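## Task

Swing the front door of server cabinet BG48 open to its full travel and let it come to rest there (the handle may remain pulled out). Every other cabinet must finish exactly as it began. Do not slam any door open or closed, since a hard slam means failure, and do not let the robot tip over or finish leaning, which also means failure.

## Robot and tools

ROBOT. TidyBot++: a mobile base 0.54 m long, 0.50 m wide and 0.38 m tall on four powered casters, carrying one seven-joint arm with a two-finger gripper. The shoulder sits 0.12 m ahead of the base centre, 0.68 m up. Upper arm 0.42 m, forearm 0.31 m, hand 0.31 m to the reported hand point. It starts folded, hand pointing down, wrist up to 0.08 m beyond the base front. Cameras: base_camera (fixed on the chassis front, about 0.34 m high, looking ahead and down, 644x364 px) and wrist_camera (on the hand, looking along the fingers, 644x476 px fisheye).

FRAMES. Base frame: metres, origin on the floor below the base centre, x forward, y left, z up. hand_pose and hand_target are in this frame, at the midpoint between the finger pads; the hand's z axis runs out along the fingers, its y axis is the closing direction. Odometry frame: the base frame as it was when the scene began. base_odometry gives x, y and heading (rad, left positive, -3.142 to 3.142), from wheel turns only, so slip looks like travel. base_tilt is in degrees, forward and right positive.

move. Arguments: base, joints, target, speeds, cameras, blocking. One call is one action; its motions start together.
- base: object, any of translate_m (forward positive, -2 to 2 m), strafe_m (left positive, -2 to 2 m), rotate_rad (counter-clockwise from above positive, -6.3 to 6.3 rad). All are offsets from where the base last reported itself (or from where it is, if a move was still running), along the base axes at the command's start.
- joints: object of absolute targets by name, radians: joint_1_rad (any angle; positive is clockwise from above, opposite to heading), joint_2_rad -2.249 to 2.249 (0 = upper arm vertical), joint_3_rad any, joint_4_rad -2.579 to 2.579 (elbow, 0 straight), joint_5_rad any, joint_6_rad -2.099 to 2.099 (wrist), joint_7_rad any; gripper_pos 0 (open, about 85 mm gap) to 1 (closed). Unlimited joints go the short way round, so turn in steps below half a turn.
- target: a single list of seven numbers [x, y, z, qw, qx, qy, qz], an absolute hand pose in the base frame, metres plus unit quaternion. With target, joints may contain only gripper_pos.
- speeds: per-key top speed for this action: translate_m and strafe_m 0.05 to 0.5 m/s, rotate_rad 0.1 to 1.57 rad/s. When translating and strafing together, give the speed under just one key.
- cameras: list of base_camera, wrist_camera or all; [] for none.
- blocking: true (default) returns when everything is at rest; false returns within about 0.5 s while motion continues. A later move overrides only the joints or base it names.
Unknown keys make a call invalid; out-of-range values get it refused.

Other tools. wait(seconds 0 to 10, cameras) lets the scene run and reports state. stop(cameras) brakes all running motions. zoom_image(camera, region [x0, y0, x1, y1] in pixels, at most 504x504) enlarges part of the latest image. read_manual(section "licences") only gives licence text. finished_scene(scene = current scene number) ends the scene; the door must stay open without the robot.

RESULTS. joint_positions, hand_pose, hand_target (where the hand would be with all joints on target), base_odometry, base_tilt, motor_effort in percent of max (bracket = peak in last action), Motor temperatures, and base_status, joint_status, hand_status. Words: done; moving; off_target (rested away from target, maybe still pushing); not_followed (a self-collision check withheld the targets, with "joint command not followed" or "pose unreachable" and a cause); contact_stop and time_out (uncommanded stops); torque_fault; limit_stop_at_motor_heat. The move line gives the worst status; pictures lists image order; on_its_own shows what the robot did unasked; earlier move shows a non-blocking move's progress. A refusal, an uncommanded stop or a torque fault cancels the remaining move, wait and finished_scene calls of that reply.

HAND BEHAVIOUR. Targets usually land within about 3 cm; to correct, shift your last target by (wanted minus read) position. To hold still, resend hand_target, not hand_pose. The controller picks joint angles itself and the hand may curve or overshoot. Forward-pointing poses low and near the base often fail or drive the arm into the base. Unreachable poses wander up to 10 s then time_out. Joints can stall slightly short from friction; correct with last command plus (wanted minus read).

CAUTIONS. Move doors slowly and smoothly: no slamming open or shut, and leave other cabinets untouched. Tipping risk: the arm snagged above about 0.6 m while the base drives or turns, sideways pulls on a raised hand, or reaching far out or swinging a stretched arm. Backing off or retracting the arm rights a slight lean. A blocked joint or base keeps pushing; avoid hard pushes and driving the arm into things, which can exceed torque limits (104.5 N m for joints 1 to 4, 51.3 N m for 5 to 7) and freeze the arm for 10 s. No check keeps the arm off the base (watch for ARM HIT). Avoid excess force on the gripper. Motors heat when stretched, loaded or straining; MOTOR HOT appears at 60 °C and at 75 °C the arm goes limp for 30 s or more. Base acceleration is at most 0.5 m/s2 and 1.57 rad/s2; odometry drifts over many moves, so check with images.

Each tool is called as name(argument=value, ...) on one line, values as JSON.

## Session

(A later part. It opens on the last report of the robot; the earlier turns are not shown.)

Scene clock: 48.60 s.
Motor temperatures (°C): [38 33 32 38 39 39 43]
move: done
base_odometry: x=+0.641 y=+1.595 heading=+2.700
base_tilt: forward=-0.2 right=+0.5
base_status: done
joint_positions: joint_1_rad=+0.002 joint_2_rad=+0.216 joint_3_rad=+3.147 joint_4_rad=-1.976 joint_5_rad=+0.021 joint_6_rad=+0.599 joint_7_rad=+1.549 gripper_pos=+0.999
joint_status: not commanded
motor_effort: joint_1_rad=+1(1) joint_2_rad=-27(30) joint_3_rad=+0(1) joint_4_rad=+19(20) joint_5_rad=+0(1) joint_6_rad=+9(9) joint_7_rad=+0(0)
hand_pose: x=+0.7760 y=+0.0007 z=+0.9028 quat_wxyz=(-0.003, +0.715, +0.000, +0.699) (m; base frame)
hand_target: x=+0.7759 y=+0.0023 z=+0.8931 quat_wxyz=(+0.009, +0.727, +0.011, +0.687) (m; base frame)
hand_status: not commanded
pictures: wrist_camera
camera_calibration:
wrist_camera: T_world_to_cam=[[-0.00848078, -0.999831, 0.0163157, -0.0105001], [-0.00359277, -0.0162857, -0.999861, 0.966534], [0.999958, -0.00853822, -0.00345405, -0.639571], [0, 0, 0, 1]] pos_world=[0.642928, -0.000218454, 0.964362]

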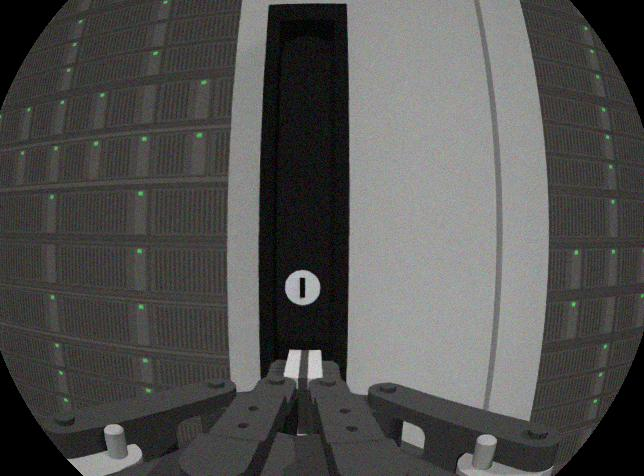

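move(joints={"joint_2_rad": 0.13, "joint_4_rad": -1.90, "joint_6_rad": 0.77}, cameras=[])

move(joints={"joint_2_rad": 0.08, "joint_4_rad": -1.85, "joint_6_rad": 0.84}, cameras=["wrist_camera"])

Scene clock: 50.00 s.
Motor temperatures (°C): [38 33 32 38 39 39 43]
move: off_target
base_odometry: x=+0.641 y=+1.595 heading=+2.700
base_tilt: forward=-0.2 right=+0.5
base_status: not commanded
joint_positions: joint_1_rad=+0.002 joint_2_rad=+0.221 joint_3_rad=+3.147 joint_4_rad=-1.976 joint_5_rad=+0.021 joint_6_rad=+0.632 joint_7_rad=+1.549 gripper_pos=+0.999
joint_status: joint_2_rad off_target (ended at +0.221, target +0.130); joint_4_rad off_target (ended at -1.976, target -1.900); joint_6_rad off_target (ended at +0.632, target +0.770)
motor_effort: joint_1_rad=-1(2) joint_2_rad=-45(45) joint_3_rad=-2(2) joint_4_rad=+35(35) joint_5_rad=+1(1) joint_6_rad=+22(22) joint_7_rad=+0(0)
hand_pose: x=+0.7772 y=+0.0009 z=+0.9097 quat_wxyz=(-0.003, +0.705, +0.001, +0.709) (m; base frame)
hand_target: x=+0.7517 y=+0.0023 z=+1.0549 quat_wxyz=(+0.011, +0.589, +0.009, +0.808) (m; base frame)
hand_status: not commanded
pictures: none
No camera images: "cameras" was empty.

Scene clock: 50.73 s.
Motor temperatures (°C): [38 34 32 38 39 39 43]
move: off_target
base_odometry: x=+0.641 y=+1.595 heading=+2.700
base_tilt: forward=-0.2 right=+0.5
base_status: not commanded
joint_positions: joint_1_rad=+0.002 joint_2_rad=+0.222 joint_3_rad=+3.147 joint_4_rad=-1.978 joint_5_rad=+0.021 joint_6_rad=+0.641 joint_7_rad=+1.549 gripper_pos=+0.999
joint_status: joint_2_rad off_target (ended at +0.222, target +0.080); joint_4_rad off_target (ended at -1.978, target -1.850); joint_6_rad off_target (ended at +0.641, target +0.840)
motor_effort: joint_1_rad=-2(2) joint_2_rad=-55(55) joint_3_rad=-2(3) joint_4_rad=+46(46) joint_5_rad=+1(1) joint_6_rad=+30(30) joint_7_rad=-1(1)
hand_pose: x=+0.7772 y=+0.0010 z=+0.9109 quat_wxyz=(-0.003, +0.703, +0.001, +0.711) (m; base frame)
hand_target: x=+0.7229 y=+0.0023 z=+1.1347 quat_wxyz=(+0.012, +0.518, +0.008, +0.855) (m; base frame)
hand_status: not commanded
pictures: wrist_camera
camera_calibration:
wrist_camera: T_world_to_cam=[[-0.00828421, -0.99983, 0.0164559, -0.0106676], [0.0307562, -0.0167034, -0.999387, 0.947505], [0.999493, -0.00777302, 0.0308894, -0.671614], [0, 0, 0, 1]] pos_world=[0.642044, -0.0000597458, 0.967846]

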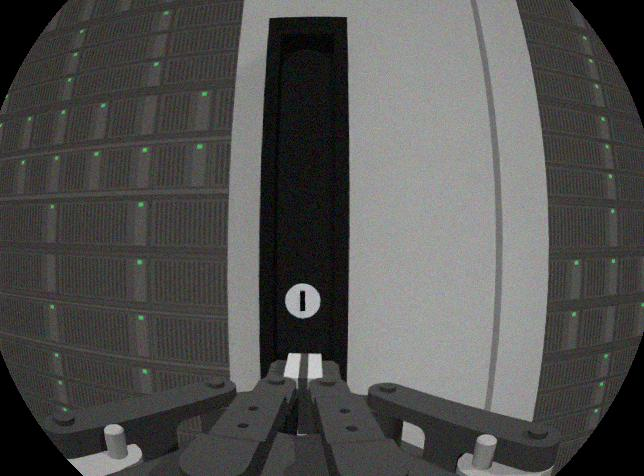

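move(base={"translate_m": -0.008}, speeds={"translate_m": 0.05}, cameras=["wrist_camera"])

Scene clock: 52.73 s.
Motor temperatures (°C): [38 34 32 38 39 39 43]
move: done
base_odometry: x=+0.649 y=+1.591 heading=+2.700
base_tilt: forward=-0.2 right=+0.6
base_status: done
joint_positions: joint_1_rad=+0.002 joint_2_rad=+0.232 joint_3_rad=+3.147 joint_4_rad=-1.974 joint_5_rad=+0.021 joint_6_rad=+0.654 joint_7_rad=+1.549 gripper_pos=+0.999
joint_status: not commanded
motor_effort: joint_1_rad=+0(3) joint_2_rad=-57(59) joint_3_rad=-1(3) joint_4_rad=+43(45) joint_5_rad=+0(1) joint_6_rad=+30(30) joint_7_rad=+0(1)
hand_pose: x=+0.7802 y=+0.0010 z=+0.9108 quat_wxyz=(-0.003, +0.700, +0.001, +0.714) (m; base frame)
hand_target: x=+0.7229 y=+0.0023 z=+1.1347 quat_wxyz=(+0.012, +0.518, +0.008, +0.855) (m; base frame)
hand_status: not commanded
pictures: wrist_camera
camera_calibration:
wrist_camera: T_world_to_cam=[[-0.00816435, -0.999832, 0.0163955, -0.0106113], [0.0384205, -0.0166975, -0.999122, 0.941139], [0.999228, -0.00752726, 0.0385504, -0.681391], [0, 0, 0, 1]] pos_world=[0.64462, -0.0000238013, 0.966755]

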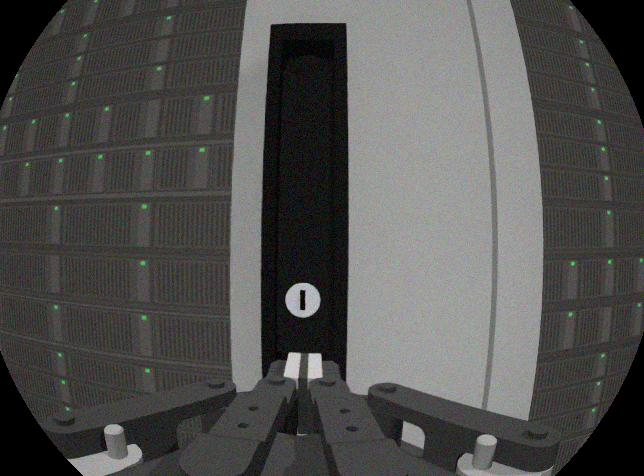

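zoom_image(camera="wrist_camera", region=[230, 250, 380, 400])

move(base={"translate_m": -0.006}, speeds={"translate_m": 0.05}, cameras=["wrist_camera"])

zoom_image(camera="wrist_camera", region=[230, 250, 380, 400])

Scaled by 3.360.

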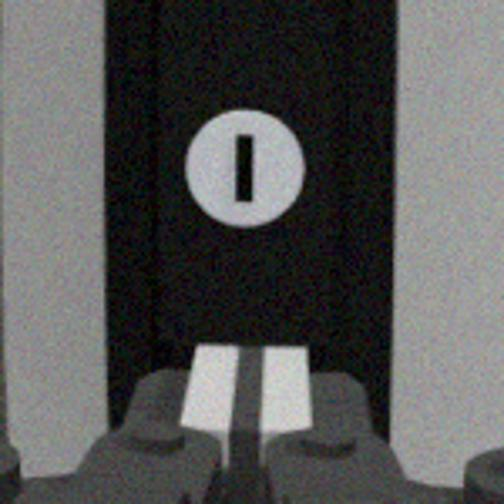

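Scene clock: 53.53 s.
Motor temperatures (°C): [38 34 32 38 39 39 43]
move: done
base_odometry: x=+0.654 y=+1.589 heading=+2.700
base_tilt: forward=-0.2 right=+0.5
base_status: done
joint_positions: joint_1_rad=+0.001 joint_2_rad=+0.235 joint_3_rad=+3.147 joint_4_rad=-1.973 joint_5_rad=+0.021 joint_6_rad=+0.659 joint_7_rad=+1.549 gripper_pos=+0.999
joint_status: not commanded
motor_effort: joint_1_rad=+0(1) joint_2_rad=-56(59) joint_3_rad=+0(2) joint_4_rad=+42(43) joint_5_rad=+0(1) joint_6_rad=+29(30) joint_7_rad=+0(0)
hand_pose: x=+0.7809 y=+0.0011 z=+0.9110 quat_wxyz=(-0.003, +0.699, +0.001, +0.715) (m; base frame)
hand_target: x=+0.7229 y=+0.0023 z=+1.1347 quat_wxyz=(+0.012, +0.518, +0.008, +0.855) (m; base frame)
hand_status: not commanded
pictures: wrist_camera
camera_calibration:
wrist_camera: T_world_to_cam=[[-0.00800837, -0.999834, 0.0163486, -0.0105851], [0.0411668, -0.0166649, -0.999013, 0.939007], [0.99912, -0.00732745, 0.0412934, -0.684463], [0, 0, 0, 1]] pos_world=[0.64512, 0.0000497371, 0.966518]

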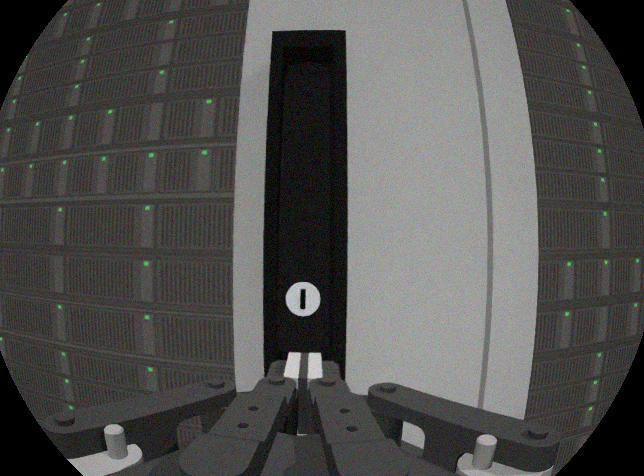

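Scaled by 3.360.

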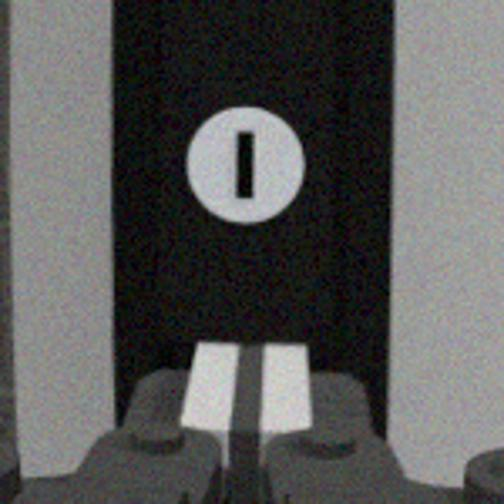

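move(base={"translate_m": -0.006}, speeds={"translate_m": 0.05}, cameras=["wrist_camera"])

zoom_image(camera="wrist_camera", region=[230, 250, 380, 400])

Scene clock: 54.33 s.
Motor temperatures (°C): [38 34 32 38 39 39 43]
move: done
base_odometry: x=+0.660 y=+1.586 heading=+2.700
base_tilt: forward=-0.2 right=+0.6
base_status: done
joint_positions: joint_1_rad=+0.001 joint_2_rad=+0.236 joint_3_rad=+3.147 joint_4_rad=-1.973 joint_5_rad=+0.021 joint_6_rad=+0.662 joint_7_rad=+1.549 gripper_pos=+0.999
joint_status: not commanded
motor_effort: joint_1_rad=+1(2) joint_2_rad=-56(59) joint_3_rad=+0(1) joint_4_rad=+42(43) joint_5_rad=+0(1) joint_6_rad=+29(30) joint_7_rad=+0(0)
hand_pose: x=+0.7811 y=+0.0014 z=+0.9113 quat_wxyz=(-0.004, +0.698, +0.001, +0.716) (m; base frame)
hand_target: x=+0.7229 y=+0.0023 z=+1.1347 quat_wxyz=(+0.012, +0.518, +0.008, +0.855) (m; base frame)
hand_status: not commanded
pictures: wrist_camera
camera_calibration:
wrist_camera: T_world_to_cam=[[-0.00763769, -0.999838, 0.0163141, -0.0105981], [0.0433312, -0.0166301, -0.998922, 0.937604], [0.999032, -0.00692255, 0.0434512, -0.686577], [0, 0, 0, 1]] pos_world=[0.645204, 0.000243227, 0.966599]

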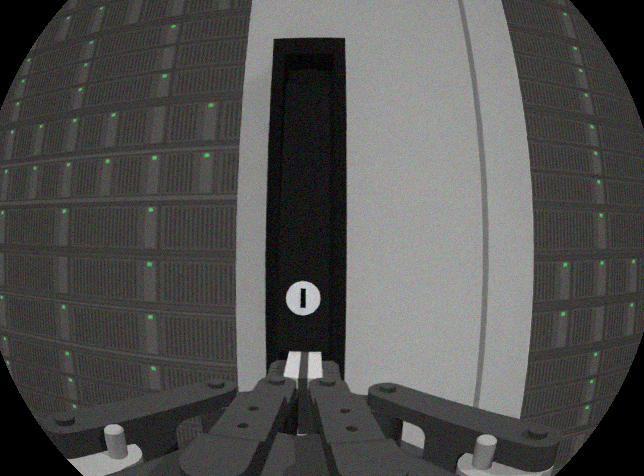

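Scaled by 3.360.

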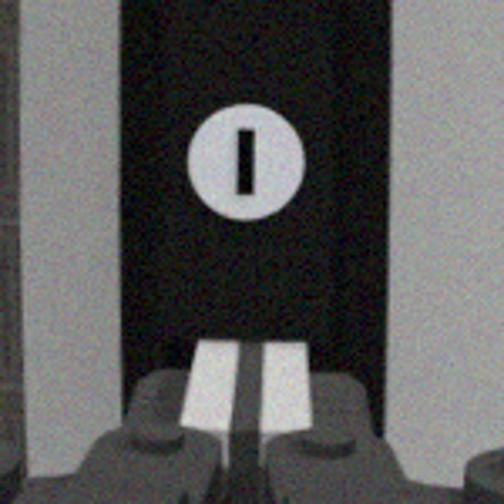

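move(base={"translate_m": -0.006}, speeds={"translate_m": 0.05}, cameras=["wrist_camera"])

zoom_image(camera="wrist_camera", region=[230, 250, 380, 400])

Scene clock: 55.17 s.
Motor temperatures (°C): [38 34 32 38 39 39 43]
move: done
base_odometry: x=+0.666 y=+1.584 heading=+2.700
base_tilt: forward=-0.2 right=+0.5
base_status: done
joint_positions: joint_1_rad=+0.000 joint_2_rad=+0.236 joint_3_rad=+3.147 joint_4_rad=-1.973 joint_5_rad=+0.021 joint_6_rad=+0.665 joint_7_rad=+1.549 gripper_pos=+0.999
joint_status: not commanded
motor_effort: joint_1_rad=+0(3) joint_2_rad=-56(59) joint_3_rad=+0(1) joint_4_rad=+42(44) joint_5_rad=+0(1) joint_6_rad=+28(30) joint_7_rad=+0(0)
hand_pose: x=+0.7811 y=+0.0018 z=+0.9121 quat_wxyz=(-0.004, +0.698, +0.001, +0.717) (m; base frame)
hand_target: x=+0.7229 y=+0.0023 z=+1.1347 quat_wxyz=(+0.012, +0.518, +0.008, +0.855) (m; base frame)
hand_status: not commanded
pictures: wrist_camera
camera_calibration:
wrist_camera: T_world_to_cam=[[-0.00704537, -0.999843, 0.0162793, -0.0106383], [0.0459269, -0.0165861, -0.998807, 0.936263], [0.99892, -0.0062893, 0.0460366, -0.688902], [0, 0, 0, 1]] pos_world=[0.645083, 0.000559597, 0.967034]

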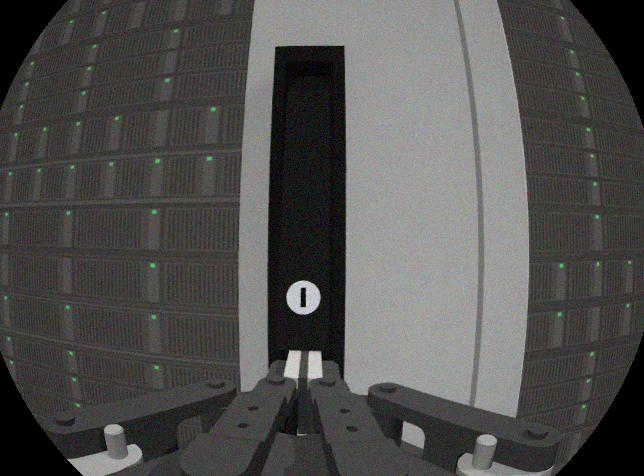

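Scaled by 3.360.

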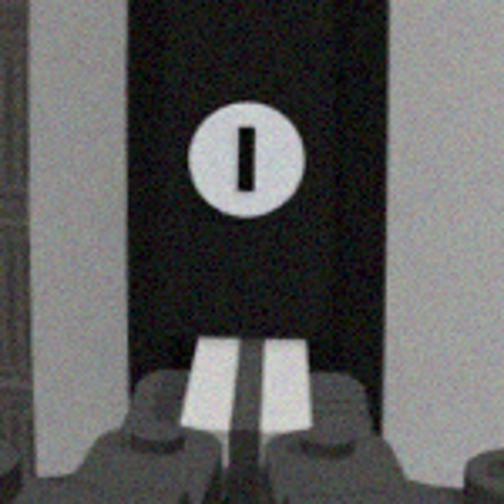

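move(base={"translate_m": -0.008}, speeds={"translate_m": 0.05}, cameras=["wrist_camera"])

zoom_image(camera="wrist_camera", region=[230, 250, 380, 400])

Scene clock: 56.93 s.
Motor temperatures (°C): [38 34 32 38 39 40 43]
move: done
base_odometry: x=+0.673 y=+1.580 heading=+2.700
base_tilt: forward=-0.2 right=+0.5
base_status: done
joint_positions: joint_1_rad=+0.000 joint_2_rad=+0.235 joint_3_rad=+3.147 joint_4_rad=-1.973 joint_5_rad=+0.021 joint_6_rad=+0.668 joint_7_rad=+1.549 gripper_pos=+0.999
joint_status: not commanded
motor_effort: joint_1_rad=+1(2) joint_2_rad=-55(58) joint_3_rad=+0(2) joint_4_rad=+42(43) joint_5_rad=+0(1) joint_6_rad=+28(29) joint_7_rad=+0(0)
hand_pose: x=+0.7809 y=+0.0022 z=+0.9136 quat_wxyz=(-0.004, +0.696, +0.001, +0.718) (m; base frame)
hand_target: x=+0.7229 y=+0.0023 z=+1.1347 quat_wxyz=(+0.012, +0.518, +0.008, +0.855) (m; base frame)
hand_status: not commanded
pictures: wrist_camera
camera_calibration:
wrist_camera: T_world_to_cam=[[-0.00646217, -0.999847, 0.0162296, -0.0106652], [0.0499585, -0.0165324, -0.998614, 0.934411], [0.99873, -0.00564242, 0.0500577, -0.692355], [0, 0, 0, 1]] pos_world=[0.644725, 0.000877897, 0.967947]

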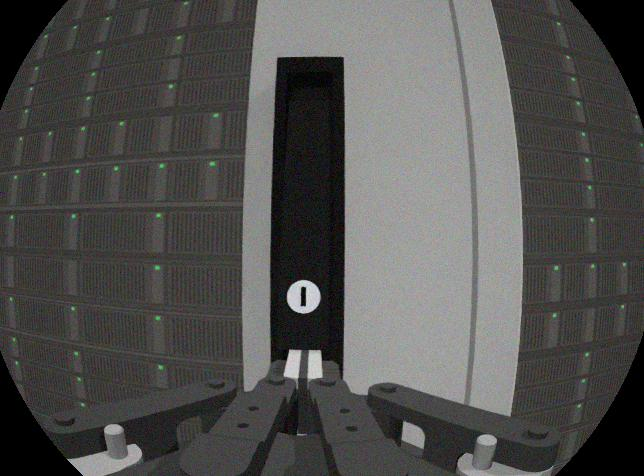

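Scaled by 3.360.

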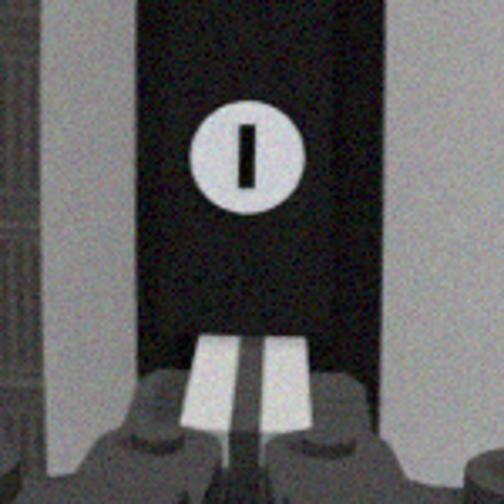

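move(base={"translate_m": -0.010}, speeds={"translate_m": 0.05}, cameras=["wrist_camera"])

zoom_image(camera="wrist_camera", region=[230, 250, 380, 400])

Scene clock: 59.53 s.
Motor temperatures (°C): [38 34 32 39 39 40 43]
move: done
base_odometry: x=+0.682 y=+1.576 heading=+2.699
base_tilt: forward=-0.2 right=+0.5
base_status: done
joint_positions: joint_1_rad=-0.001 joint_2_rad=+0.233 joint_3_rad=+3.147 joint_4_rad=-1.973 joint_5_rad=+0.021 joint_6_rad=+0.674 joint_7_rad=+1.549 gripper_pos=+0.999
joint_status: not commanded
motor_effort: joint_1_rad=+2(3) joint_2_rad=-53(57) joint_3_rad=+0(2) joint_4_rad=+42(44) joint_5_rad=-1(1) joint_6_rad=+27(29) joint_7_rad=+0(0)
hand_pose: x=+0.7803 y=+0.0028 z=+0.9165 quat_wxyz=(-0.004, +0.693, +0.002, +0.721) (m; base frame)
hand_target: x=+0.7229 y=+0.0023 z=+1.1347 quat_wxyz=(+0.012, +0.518, +0.008, +0.855) (m; base frame)
hand_status: not commanded
pictures: wrist_camera
camera_calibration:
wrist_camera: T_world_to_cam=[[-0.00565207, -0.999854, 0.0161162, -0.0106702], [0.0577071, -0.0164157, -0.998199, 0.930957], [0.998318, -0.00471186, 0.0577915, -0.698593], [0, 0, 0, 1]] pos_world=[0.643635, 0.00132202, 0.969825]

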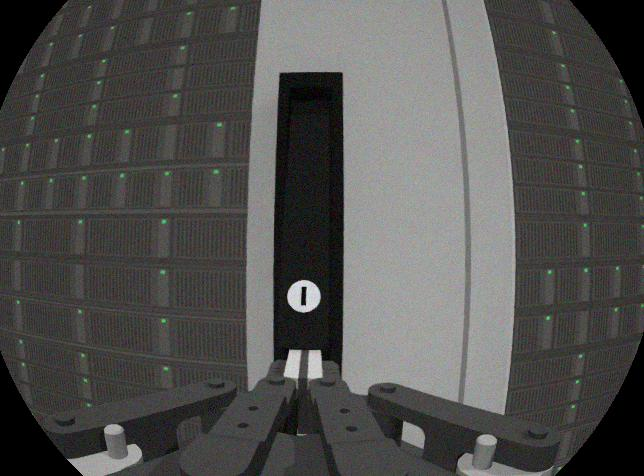

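Scaled by 3.360.

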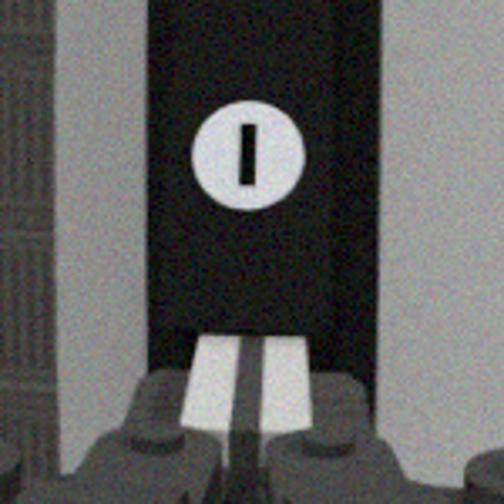

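move(base={"translate_m": -0.012}, speeds={"translate_m": 0.05}, cameras=["wrist_camera"])

zoom_image(camera="wrist_camera", region=[230, 250, 380, 400])

Scene clock: 60.57 s.
Motor temperatures (°C): [38 34 32 39 39 40 43]
move: done
base_odometry: x=+0.694 y=+1.571 heading=+2.699
base_tilt: forward=-0.2 right=+0.5
base_status: done
joint_positions: joint_1_rad=-0.001 joint_2_rad=+0.229 joint_3_rad=+3.147 joint_4_rad=-1.973 joint_5_rad=+0.021 joint_6_rad=+0.681 joint_7_rad=+1.549 gripper_pos=+0.999
joint_status: not commanded
motor_effort: joint_1_rad=+2(3) joint_2_rad=-51(54) joint_3_rad=+0(3) joint_4_rad=+42(43) joint_5_rad=-1(1) joint_6_rad=+26(28) joint_7_rad=+0(0)
hand_pose: x=+0.7793 y=+0.0032 z=+0.9216 quat_wxyz=(-0.005, +0.689, +0.002, +0.725) (m; base frame)
hand_target: x=+0.7229 y=+0.0023 z=+1.1347 quat_wxyz=(+0.012, +0.518, +0.008, +0.855) (m; base frame)
hand_status: not commanded
pictures: wrist_camera
camera_calibration:
wrist_camera: T_world_to_cam=[[-0.00509742, -0.999859, 0.015985, -0.0106297], [0.0689754, -0.0162987, -0.997485, 0.926633], [0.997605, -0.00398203, 0.0690488, -0.707741], [0, 0, 0, 1]] pos_world=[0.642077, 0.00165643, 0.973341]

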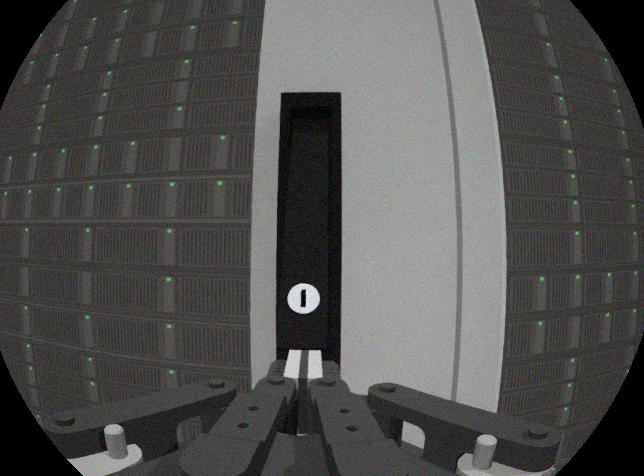

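Scaled by 3.360.

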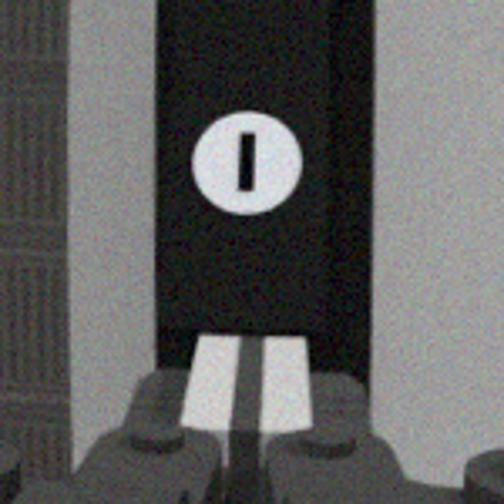

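move(base={"translate_m": -0.012}, speeds={"translate_m": 0.05}, joints={"joint_2_rad": 0.12, "joint_4_rad": -1.88, "joint_6_rad": 0.80}, cameras=["wrist_camera"])

zoom_image(camera="wrist_camera", region=[230, 250, 380, 400])

Scene clock: 62.07 s.
Motor temperatures (°C): [38 34 32 39 39 40 43]
move: done
base_odometry: x=+0.705 y=+1.566 heading=+2.699
base_tilt: forward=-0.3 right=+0.6
base_status: done
joint_positions: joint_1_rad=-0.001 joint_2_rad=+0.118 joint_3_rad=+3.147 joint_4_rad=-1.873 joint_5_rad=+0.021 joint_6_rad=+0.788 joint_7_rad=+1.549 gripper_pos=+0.999
joint_status: all done
motor_effort: joint_1_rad=+0(2) joint_2_rad=-25(51) joint_3_rad=+0(1) joint_4_rad=+20(41) joint_5_rad=+0(1) joint_6_rad=+8(26) joint_7_rad=+0(0)
hand_pose: x=+0.7460 y=+0.0037 z=+1.0834 quat_wxyz=(-0.005, +0.566, +0.003, +0.824) (m; base frame)
hand_target: x=+0.7453 y=+0.0023 z=+1.0815 quat_wxyz=(+0.011, +0.565, +0.009, +0.825) (m; base frame)
hand_status: not commanded
pictures: wrist_camera
camera_calibration:
wrist_camera: T_world_to_cam=[[-0.00769375, -0.99988, 0.0134495, -0.00817185], [0.377418, -0.0153587, -0.925916, 0.782718], [0.926011, -0.00204768, 0.377491, -0.966407], [0, 0, 0, 1]] pos_world=[0.599429, 0.00187176, 1.08965]

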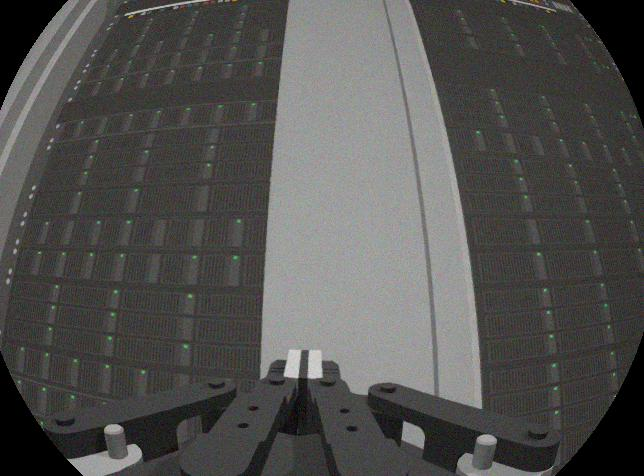

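Scaled by 3.360.

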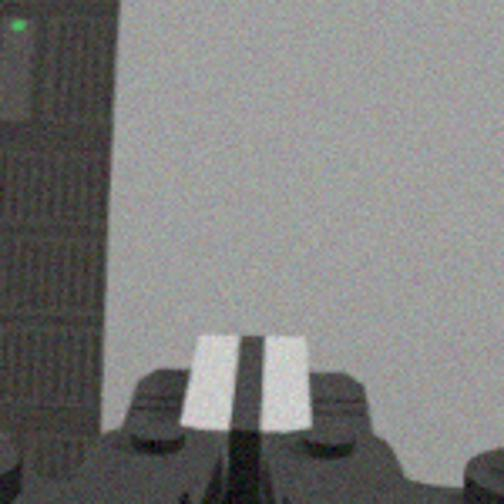

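move(base={"translate_m": -0.06}, joints={"gripper_pos": 0.4}, cameras=[])

move(joints={"joint_2_rad": 0.19, "joint_4_rad": -1.849, "joint_6_rad": 0.468}, cameras=["wrist_camera"])

Scene clock: 63.47 s.
Motor temperatures (°C): [38 34 32 39 39 40 43]
move: done
base_odometry: x=+0.759 y=+1.540 heading=+2.699
base_tilt: forward=-0.3 right=+0.6
base_status: done
joint_positions: joint_1_rad=-0.001 joint_2_rad=+0.120 joint_3_rad=+3.147 joint_4_rad=-1.873 joint_5_rad=+0.021 joint_6_rad=+0.788 joint_7_rad=+1.549 gripper_pos=+0.400
joint_status: all done
motor_effort: joint_1_rad=+1(1) joint_2_rad=-25(28) joint_3_rad=+0(2) joint_4_rad=+20(21) joint_5_rad=+0(1) joint_6_rad=+8(9) joint_7_rad=+0(0)
hand_pose: x=+0.7470 y=+0.0037 z=+1.0817 quat_wxyz=(-0.005, +0.567, +0.003, +0.824) (m; base frame)
hand_target: x=+0.7453 y=+0.0023 z=+1.0815 quat_wxyz=(+0.011, +0.565, +0.009, +0.825) (m; base frame)
hand_status: not commanded
pictures: none
No camera images: "cameras" was empty.

Scene clock: 64.40 s.
Motor temperatures (°C): [38 34 32 39 39 40 43]
move: done
base_odometry: x=+0.759 y=+1.540 heading=+2.699
base_tilt: forward=-0.2 right=+0.5
base_status: not commanded
joint_positions: joint_1_rad=-0.001 joint_2_rad=+0.196 joint_3_rad=+3.147 joint_4_rad=-1.859 joint_5_rad=+0.021 joint_6_rad=+0.512 joint_7_rad=+1.549 gripper_pos=+0.400
joint_status: all done
motor_effort: joint_1_rad=+1(1) joint_2_rad=-28(32) joint_3_rad=-1(1) joint_4_rad=+20(22) joint_5_rad=+1(1) joint_6_rad=+9(10) joint_7_rad=+0(0)
hand_pose: x=+0.7904 y=+0.0022 z=+0.9570 quat_wxyz=(-0.003, +0.697, +0.001, +0.717) (m; base frame)
hand_target: x=+0.7903 y=+0.0023 z=+0.9531 quat_wxyz=(+0.010, +0.707, +0.011, +0.707) (m; base frame)
hand_status: not commanded
pictures: wrist_camera
camera_calibration:
wrist_camera: T_world_to_cam=[[-0.00780419, -0.999813, 0.0177076, -0.0116552], [0.0473703, -0.0180579, -0.998714, 0.97947], [0.998847, -0.00695534, 0.0475024, -0.701634], [0, 0, 0, 1]] pos_world=[0.654336, 0.00115407, 1.01175]

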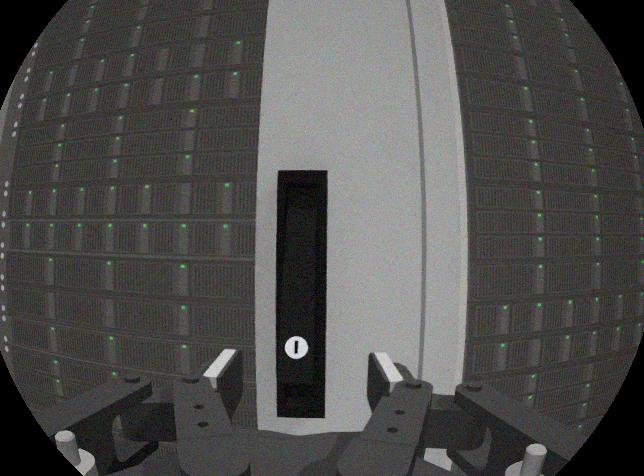

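zoom_image(camera="wrist_camera", region=[200, 150, 420, 440])

Scaled by 1.738.

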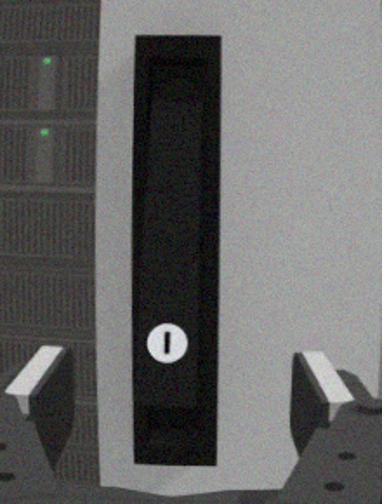

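move(base={"translate_m": 0.055, "strafe_m": 0.003}, speeds={"translate_m": 0.15}, cameras=["wrist_camera"])

zoom_image(camera="wrist_camera", region=[190, 150, 430, 440])

Scene clock: 66.93 s.
Motor temperatures (°C): [38 34 32 39 39 40 43]
move: done
base_odometry: x=+0.708 y=+1.561 heading=+2.699
base_tilt: forward=-0.2 right=+0.5
base_status: done
joint_positions: joint_1_rad=-0.001 joint_2_rad=+0.197 joint_3_rad=+3.147 joint_4_rad=-1.859 joint_5_rad=+0.021 joint_6_rad=+0.512 joint_7_rad=+1.549 gripper_pos=+0.400
joint_status: not commanded
motor_effort: joint_1_rad=+0(2) joint_2_rad=-27(30) joint_3_rad=-1(1) joint_4_rad=+20(21) joint_5_rad=+0(1) joint_6_rad=+9(9) joint_7_rad=+0(0)
hand_pose: x=+0.7908 y=+0.0022 z=+0.9561 quat_wxyz=(-0.003, +0.698, +0.001, +0.717) (m; base frame)
hand_target: x=+0.7903 y=+0.0023 z=+0.9531 quat_wxyz=(+0.010, +0.707, +0.011, +0.707) (m; base frame)
hand_status: not commanded
pictures: wrist_camera
camera_calibration:
wrist_camera: T_world_to_cam=[[-0.00778021, -0.999813, 0.0177202, -0.0116665], [0.0460202, -0.0180599, -0.998777, 0.979671], [0.99891, -0.00695522, 0.0461521, -0.700733], [0, 0, 0, 1]] pos_world=[0.654794, 0.00115471, 1.01102]

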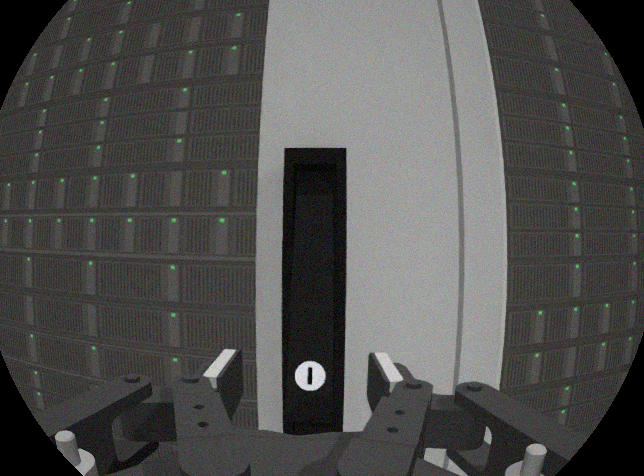

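Scaled by 1.738.

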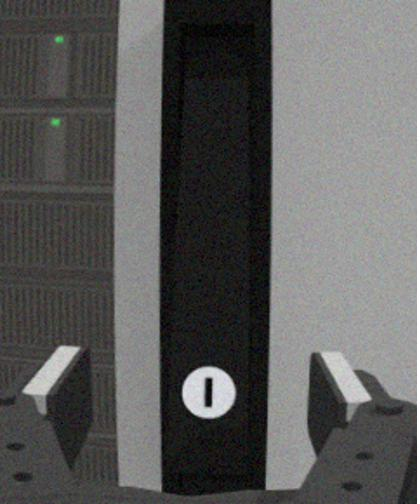

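move(base={"translate_m": 0.038, "strafe_m": -0.001}, speeds={"translate_m": 0.15}, cameras=["wrist_camera"])

zoom_image(camera="wrist_camera", region=[190, 250, 430, 460])

Scene clock: 68.13 s.
Motor temperatures (°C): [38 34 32 39 39 40 43]
move: done
base_odometry: x=+0.674 y=+1.578 heading=+2.700
base_tilt: forward=-0.2 right=+0.6
base_status: done
joint_positions: joint_1_rad=-0.001 joint_2_rad=+0.201 joint_3_rad=+3.147 joint_4_rad=-1.859 joint_5_rad=+0.021 joint_6_rad=+0.512 joint_7_rad=+1.549 gripper_pos=+0.400
joint_status: not commanded
motor_effort: joint_1_rad=+0(2) joint_2_rad=-28(32) joint_3_rad=-1(1) joint_4_rad=+20(21) joint_5_rad=+0(1) joint_6_rad=+9(9) joint_7_rad=+0(0)
hand_pose: x=+0.7920 y=+0.0022 z=+0.9535 quat_wxyz=(-0.003, +0.699, +0.001, +0.715) (m; base frame)
hand_target: x=+0.7903 y=+0.0023 z=+0.9531 quat_wxyz=(+0.010, +0.707, +0.011, +0.707) (m; base frame)
hand_status: not commanded
pictures: wrist_camera
camera_calibration:
wrist_camera: T_world_to_cam=[[-0.00771173, -0.999813, 0.0177576, -0.0116996], [0.0421139, -0.0180671, -0.998949, 0.980249], [0.999083, -0.00695579, 0.0422453, -0.698183], [0, 0, 0, 1]] pos_world=[0.65617, 0.00115647, 1.00892]

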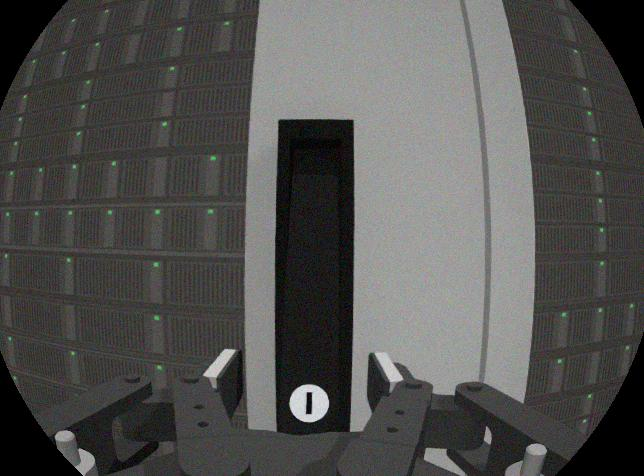

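Scaled by 2.100.

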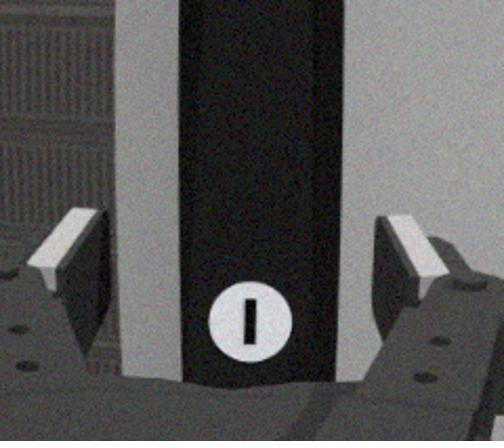

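move(joints={"gripper_pos": 0.7}, cameras=["wrist_camera"])

zoom_image(camera="wrist_camera", region=[190, 250, 430, 460])

Scene clock: 69.30 s.
Motor temperatures (°C): [38 34 32 39 39 40 43]
move: done
base_odometry: x=+0.674 y=+1.578 heading=+2.700
base_tilt: forward=-0.2 right=+0.5
base_status: not commanded
joint_positions: joint_1_rad=-0.001 joint_2_rad=+0.201 joint_3_rad=+3.147 joint_4_rad=-1.859 joint_5_rad=+0.021 joint_6_rad=+0.512 joint_7_rad=+1.549 gripper_pos=+0.700
joint_status: all done
motor_effort: joint_1_rad=+1(1) joint_2_rad=-28(29) joint_3_rad=-1(1) joint_4_rad=+20(21) joint_5_rad=+1(1) joint_6_rad=+9(9) joint_7_rad=+0(0)
hand_pose: x=+0.7920 y=+0.0022 z=+0.9535 quat_wxyz=(-0.003, +0.699, +0.001, +0.715) (m; base frame)
hand_target: x=+0.7903 y=+0.0023 z=+0.9531 quat_wxyz=(+0.010, +0.707, +0.011, +0.707) (m; base frame)
hand_status: not commanded
pictures: wrist_camera
camera_calibration:
wrist_camera: T_world_to_cam=[[-0.00771173, -0.999813, 0.0177576, -0.0116996], [0.0421139, -0.0180671, -0.998949, 0.980249], [0.999083, -0.00695579, 0.0422453, -0.698183], [0, 0, 0, 1]] pos_world=[0.65617, 0.00115647, 1.00892]

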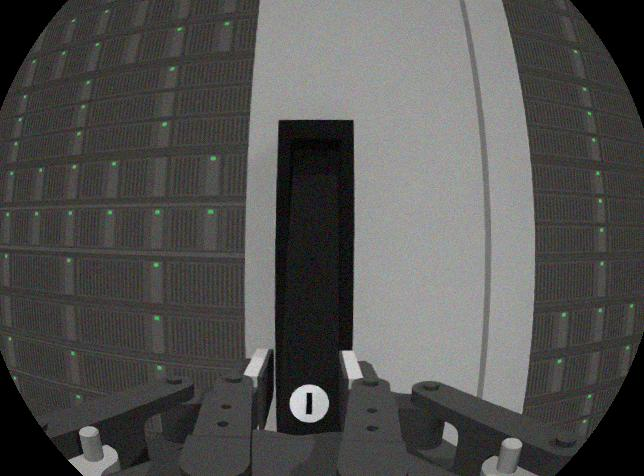

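Scaled by 2.100.

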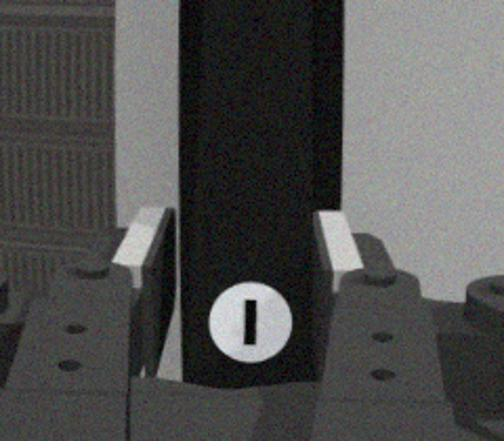

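move(base={"strafe_m": -0.003, "translate_m": 0.003}, cameras=[])

move(joints={"gripper_pos": 0.82}, cameras=["wrist_camera"])

zoom_image(camera="wrist_camera", region=[190, 250, 430, 460])

Scene clock: 70.27 s.
Motor temperatures (°C): [38 34 32 39 39 40 43]
move: done
base_odometry: x=+0.672 y=+1.582 heading=+2.700
base_tilt: forward=-0.2 right=+0.6
base_status: done
joint_positions: joint_1_rad=-0.001 joint_2_rad=+0.201 joint_3_rad=+3.147 joint_4_rad=-1.859 joint_5_rad=+0.021 joint_6_rad=+0.512 joint_7_rad=+1.549 gripper_pos=+0.700
joint_status: not commanded
motor_effort: joint_1_rad=+0(3) joint_2_rad=-28(31) joint_3_rad=-1(3) joint_4_rad=+20(21) joint_5_rad=+0(1) joint_6_rad=+9(9) joint_7_rad=+0(0)
hand_pose: x=+0.7920 y=+0.0022 z=+0.9535 quat_wxyz=(-0.003, +0.699, +0.001, +0.715) (m; base frame)
hand_target: x=+0.7903 y=+0.0023 z=+0.9531 quat_wxyz=(+0.010, +0.707, +0.011, +0.707) (m; base frame)
hand_status: not commanded
pictures: none
No camera images: "cameras" was empty.

Scene clock: 70.80 s.
Motor temperatures (°C): [38 34 32 39 39 40 43]
move: off_target
base_odometry: x=+0.672 y=+1.582 heading=+2.700
base_tilt: forward=-0.2 right=+0.6
base_status: not commanded
joint_positions: joint_1_rad=-0.001 joint_2_rad=+0.201 joint_3_rad=+3.147 joint_4_rad=-1.859 joint_5_rad=+0.021 joint_6_rad=+0.512 joint_7_rad=+1.549 gripper_pos=+0.785
joint_status: gripper_pos off_target (ended at +0.785, target +0.820)
motor_effort: joint_1_rad=+0(1) joint_2_rad=-28(28) joint_3_rad=-1(2) joint_4_rad=+22(23) joint_5_rad=+1(2) joint_6_rad=+9(10) joint_7_rad=+1(1)
hand_pose: x=+0.7918 y=+0.0022 z=+0.9535 quat_wxyz=(-0.003, +0.699, +0.001, +0.715) (m; base frame)
hand_target: x=+0.7903 y=+0.0023 z=+0.9531 quat_wxyz=(+0.010, +0.707, +0.011, +0.707) (m; base frame)
hand_status: not commanded
pictures: wrist_camera
camera_calibration:
wrist_camera: T_world_to_cam=[[-0.0077745, -0.999812, 0.0177594, -0.0116953], [0.041924, -0.0180702, -0.998957, 0.980443], [0.999091, -0.00702185, 0.0420566, -0.697844], [0, 0, 0, 1]] pos_world=[0.656014, 0.00112354, 1.00898]

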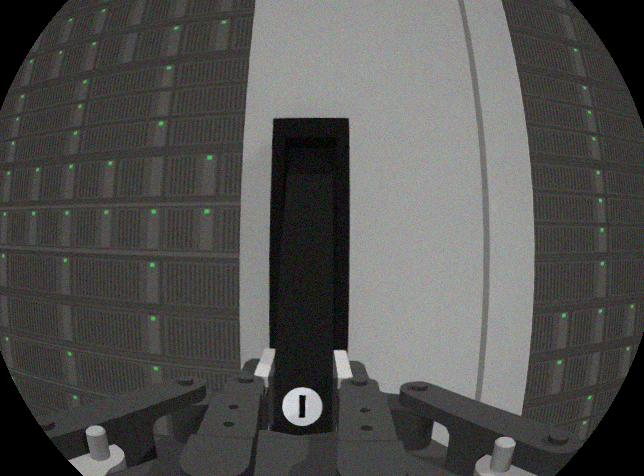

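Scaled by 2.100.

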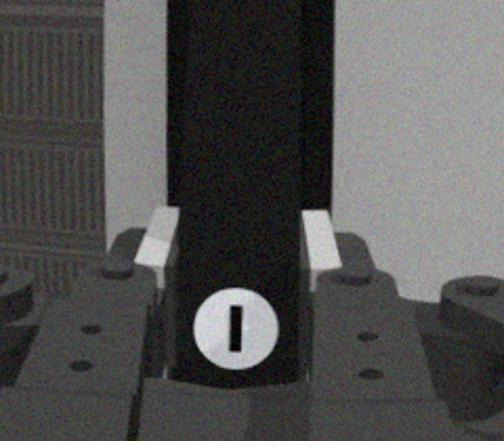

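move(base={"translate_m": -0.018}, joints={"joint_4_rad": -1.815, "joint_6_rad": 0.43, "gripper_pos": 0.84}, speeds={"translate_m": 0.05}, cameras=["wrist_camera"])

zoom_image(camera="wrist_camera", region=[190, 250, 430, 460])

Scene clock: 72.00 s.
Motor temperatures (°C): [38 34 32 39 39 40 43]
move: off_target
base_odometry: x=+0.688 y=+1.574 heading=+2.700
base_tilt: forward=-0.2 right=+0.5
base_status: done
joint_positions: joint_1_rad=-0.001 joint_2_rad=+0.220 joint_3_rad=+3.147 joint_4_rad=-1.812 joint_5_rad=+0.021 joint_6_rad=+0.472 joint_7_rad=+1.550 gripper_pos=+0.786
joint_status: gripper_pos off_target (ended at +0.786, target +0.840); the others done
motor_effort: joint_1_rad=+0(2) joint_2_rad=-33(37) joint_3_rad=-1(3) joint_4_rad=+18(21) joint_5_rad=+2(3) joint_6_rad=+10(10) joint_7_rad=+1(1)
hand_pose: x=+0.8035 y=+0.0017 z=+0.9560 quat_wxyz=(-0.002, +0.703, +0.001, +0.711) (m; base frame)
hand_target: x=+0.7949 y=+0.0023 z=+0.9614 quat_wxyz=(+0.010, +0.709, +0.011, +0.706) (m; base frame)
hand_status: not commanded
pictures: wrist_camera
camera_calibration:
wrist_camera: T_world_to_cam=[[-0.00858131, -0.999795, 0.0183476, -0.0119932], [0.0297428, -0.0185954, -0.999385, 0.992584], [0.999521, -0.00803032, 0.0298962, -0.698385], [0, 0, 0, 1]] pos_world=[0.668425, 0.000858514, 1.01307]

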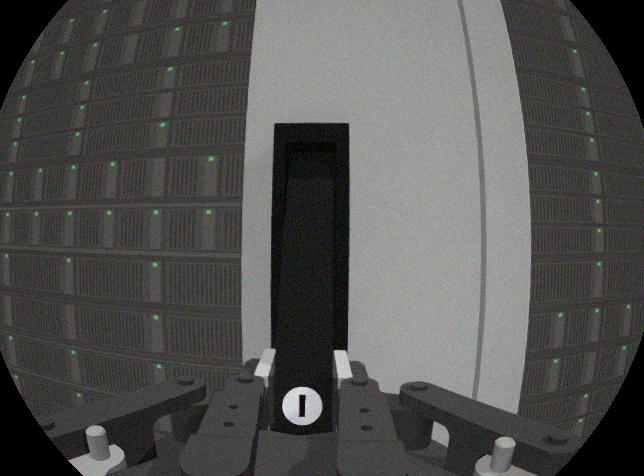

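Scaled by 2.100.

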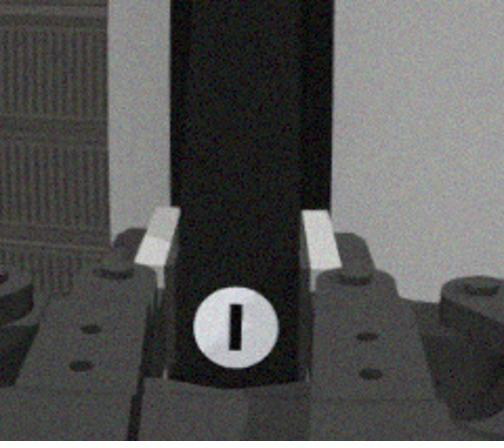

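move(base={"translate_m": -0.015}, speeds={"translate_m": 0.05}, cameras=["wrist_camera"])

zoom_image(camera="wrist_camera", region=[190, 250, 430, 460])

Scene clock: 72.90 s.
Motor temperatures (°C): [38 34 32 39 39 40 43]
move: done
base_odometry: x=+0.702 y=+1.568 heading=+2.700
base_tilt: forward=-0.3 right=+0.6
base_status: done
joint_positions: joint_1_rad=+0.000 joint_2_rad=+0.234 joint_3_rad=+3.147 joint_4_rad=-1.790 joint_5_rad=+0.021 joint_6_rad=+0.471 joint_7_rad=+1.550 gripper_pos=+0.786
joint_status: not commanded
motor_effort: joint_1_rad=-1(3) joint_2_rad=-36(40) joint_3_rad=-3(3) joint_4_rad=+14(17) joint_5_rad=+2(3) joint_6_rad=+9(10) joint_7_rad=+1(2)
hand_pose: x=+0.8105 y=+0.0011 z=+0.9594 quat_wxyz=(-0.002, +0.700, +0.001, +0.714) (m; base frame)
hand_target: x=+0.7949 y=+0.0023 z=+0.9614 quat_wxyz=(+0.010, +0.709, +0.011, +0.706) (m; base frame)
hand_status: not commanded
pictures: wrist_camera
camera_calibration:
wrist_camera: T_world_to_cam=[[-0.00955949, -0.999785, 0.0183897, -0.0118289], [0.0376727, -0.0187376, -0.999114, 0.989157], [0.999244, -0.00885823, 0.0378437, -0.712828], [0, 0, 0, 1]] pos_world=[0.674912, 0.000393698, 1.01547]

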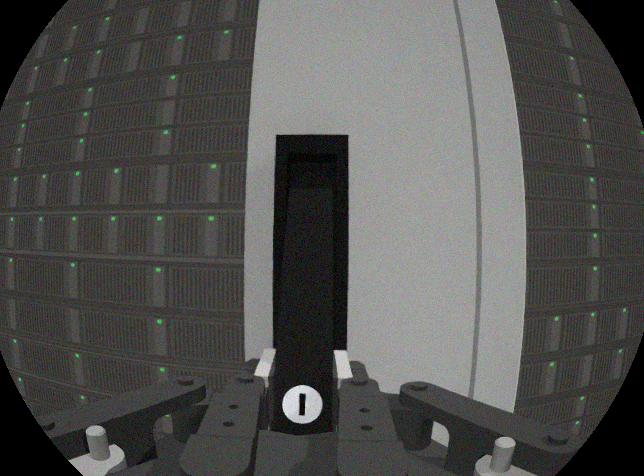

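Scaled by 2.100.

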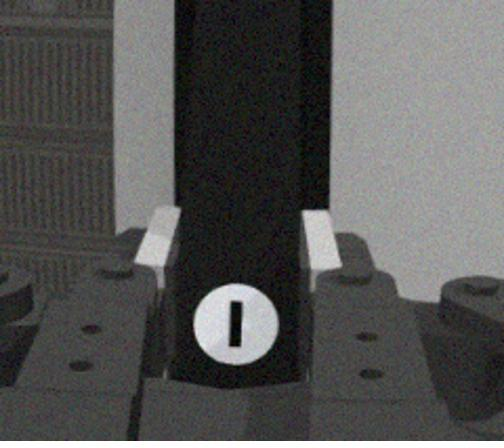

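move(base={"translate_m": -0.012}, speeds={"translate_m": 0.05}, cameras=["wrist_camera"])

zoom_image(camera="wrist_camera", region=[190, 100, 430, 440])

Scene clock: 73.77 s.
Motor temperatures (°C): [38 34 32 39 39 40 43]
move: done
base_odometry: x=+0.712 y=+1.563 heading=+2.700
base_tilt: forward=-0.2 right=+0.6
base_status: done
joint_positions: joint_1_rad=+0.001 joint_2_rad=+0.235 joint_3_rad=+3.147 joint_4_rad=-1.779 joint_5_rad=+0.021 joint_6_rad=+0.471 joint_7_rad=+1.550 gripper_pos=+0.786
joint_status: not commanded
motor_effort: joint_1_rad=+0(3) joint_2_rad=-38(42) joint_3_rad=-2(3) joint_4_rad=+11(13) joint_5_rad=+3(4) joint_6_rad=+8(9) joint_7_rad=+2(2)
hand_pose: x=+0.8123 y=+0.0002 z=+0.9647 quat_wxyz=(-0.002, +0.697, +0.001, +0.717) (m; base frame)
hand_target: x=+0.7949 y=+0.0023 z=+0.9614 quat_wxyz=(+0.010, +0.709, +0.011, +0.706) (m; base frame)
hand_status: not commanded
pictures: wrist_camera
camera_calibration:
wrist_camera: T_world_to_cam=[[-0.0110362, -0.999771, 0.0183569, -0.0115925], [0.046717, -0.0188535, -0.99873, 0.986602], [0.998847, -0.0101646, 0.0469143, -0.723314], [0, 0, 0, 1]] pos_world=[0.676261, -0.000341156, 1.0195]

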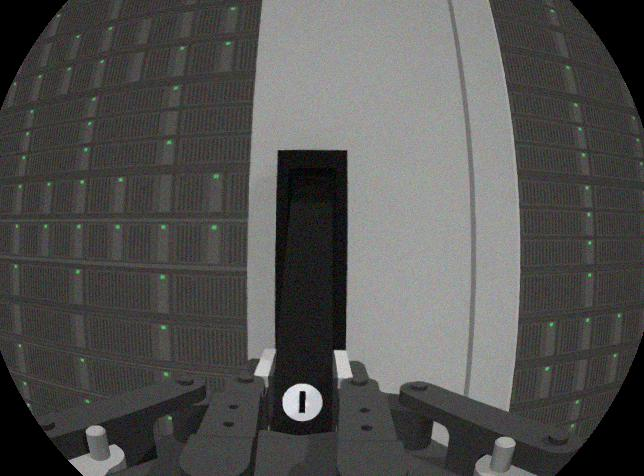

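Scaled by 1.482.

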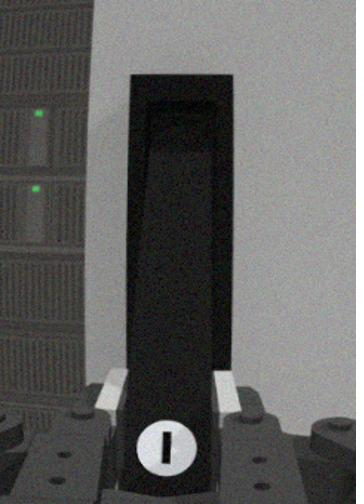

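move(base={"translate_m": -0.010}, speeds={"translate_m": 0.05}, cameras=["wrist_camera"])

Scene clock: 74.60 s.
Motor temperatures (°C): [38 34 32 39 39 40 43]
move: done
base_odometry: x=+0.721 y=+1.558 heading=+2.700
base_tilt: forward=-0.2 right=+0.6
base_status: done
joint_positions: joint_1_rad=+0.002 joint_2_rad=+0.253 joint_3_rad=+3.147 joint_4_rad=-1.757 joint_5_rad=+0.021 joint_6_rad=+0.471 joint_7_rad=+1.550 gripper_pos=+0.786
joint_status: not commanded
motor_effort: joint_1_rad=-1(3) joint_2_rad=-41(44) joint_3_rad=-2(4) joint_4_rad=+8(10) joint_5_rad=+3(4) joint_6_rad=+7(8) joint_7_rad=+2(2)
hand_pose: x=+0.8200 y=-0.0003 z=+0.9649 quat_wxyz=(-0.001, +0.696, +0.000, +0.718) (m; base frame)
hand_target: x=+0.7949 y=+0.0023 z=+0.9614 quat_wxyz=(+0.010, +0.709, +0.011, +0.706) (m; base frame)
hand_status: not commanded
pictures: wrist_camera
camera_calibration:
wrist_camera: T_world_to_cam=[[-0.011838, -0.99976, 0.0184191, -0.0114611], [0.0501657, -0.018991, -0.99856, 0.983479], [0.998671, -0.010897, 0.0503785, -0.73426], [0, 0, 0, 1]] pos_world=[0.683812, -0.000782342, 1.01927]

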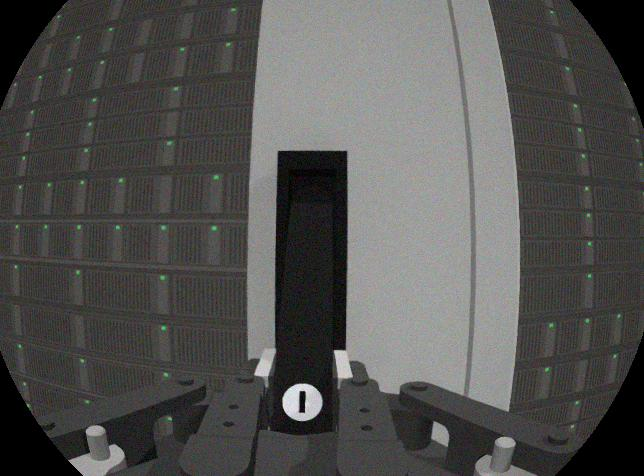

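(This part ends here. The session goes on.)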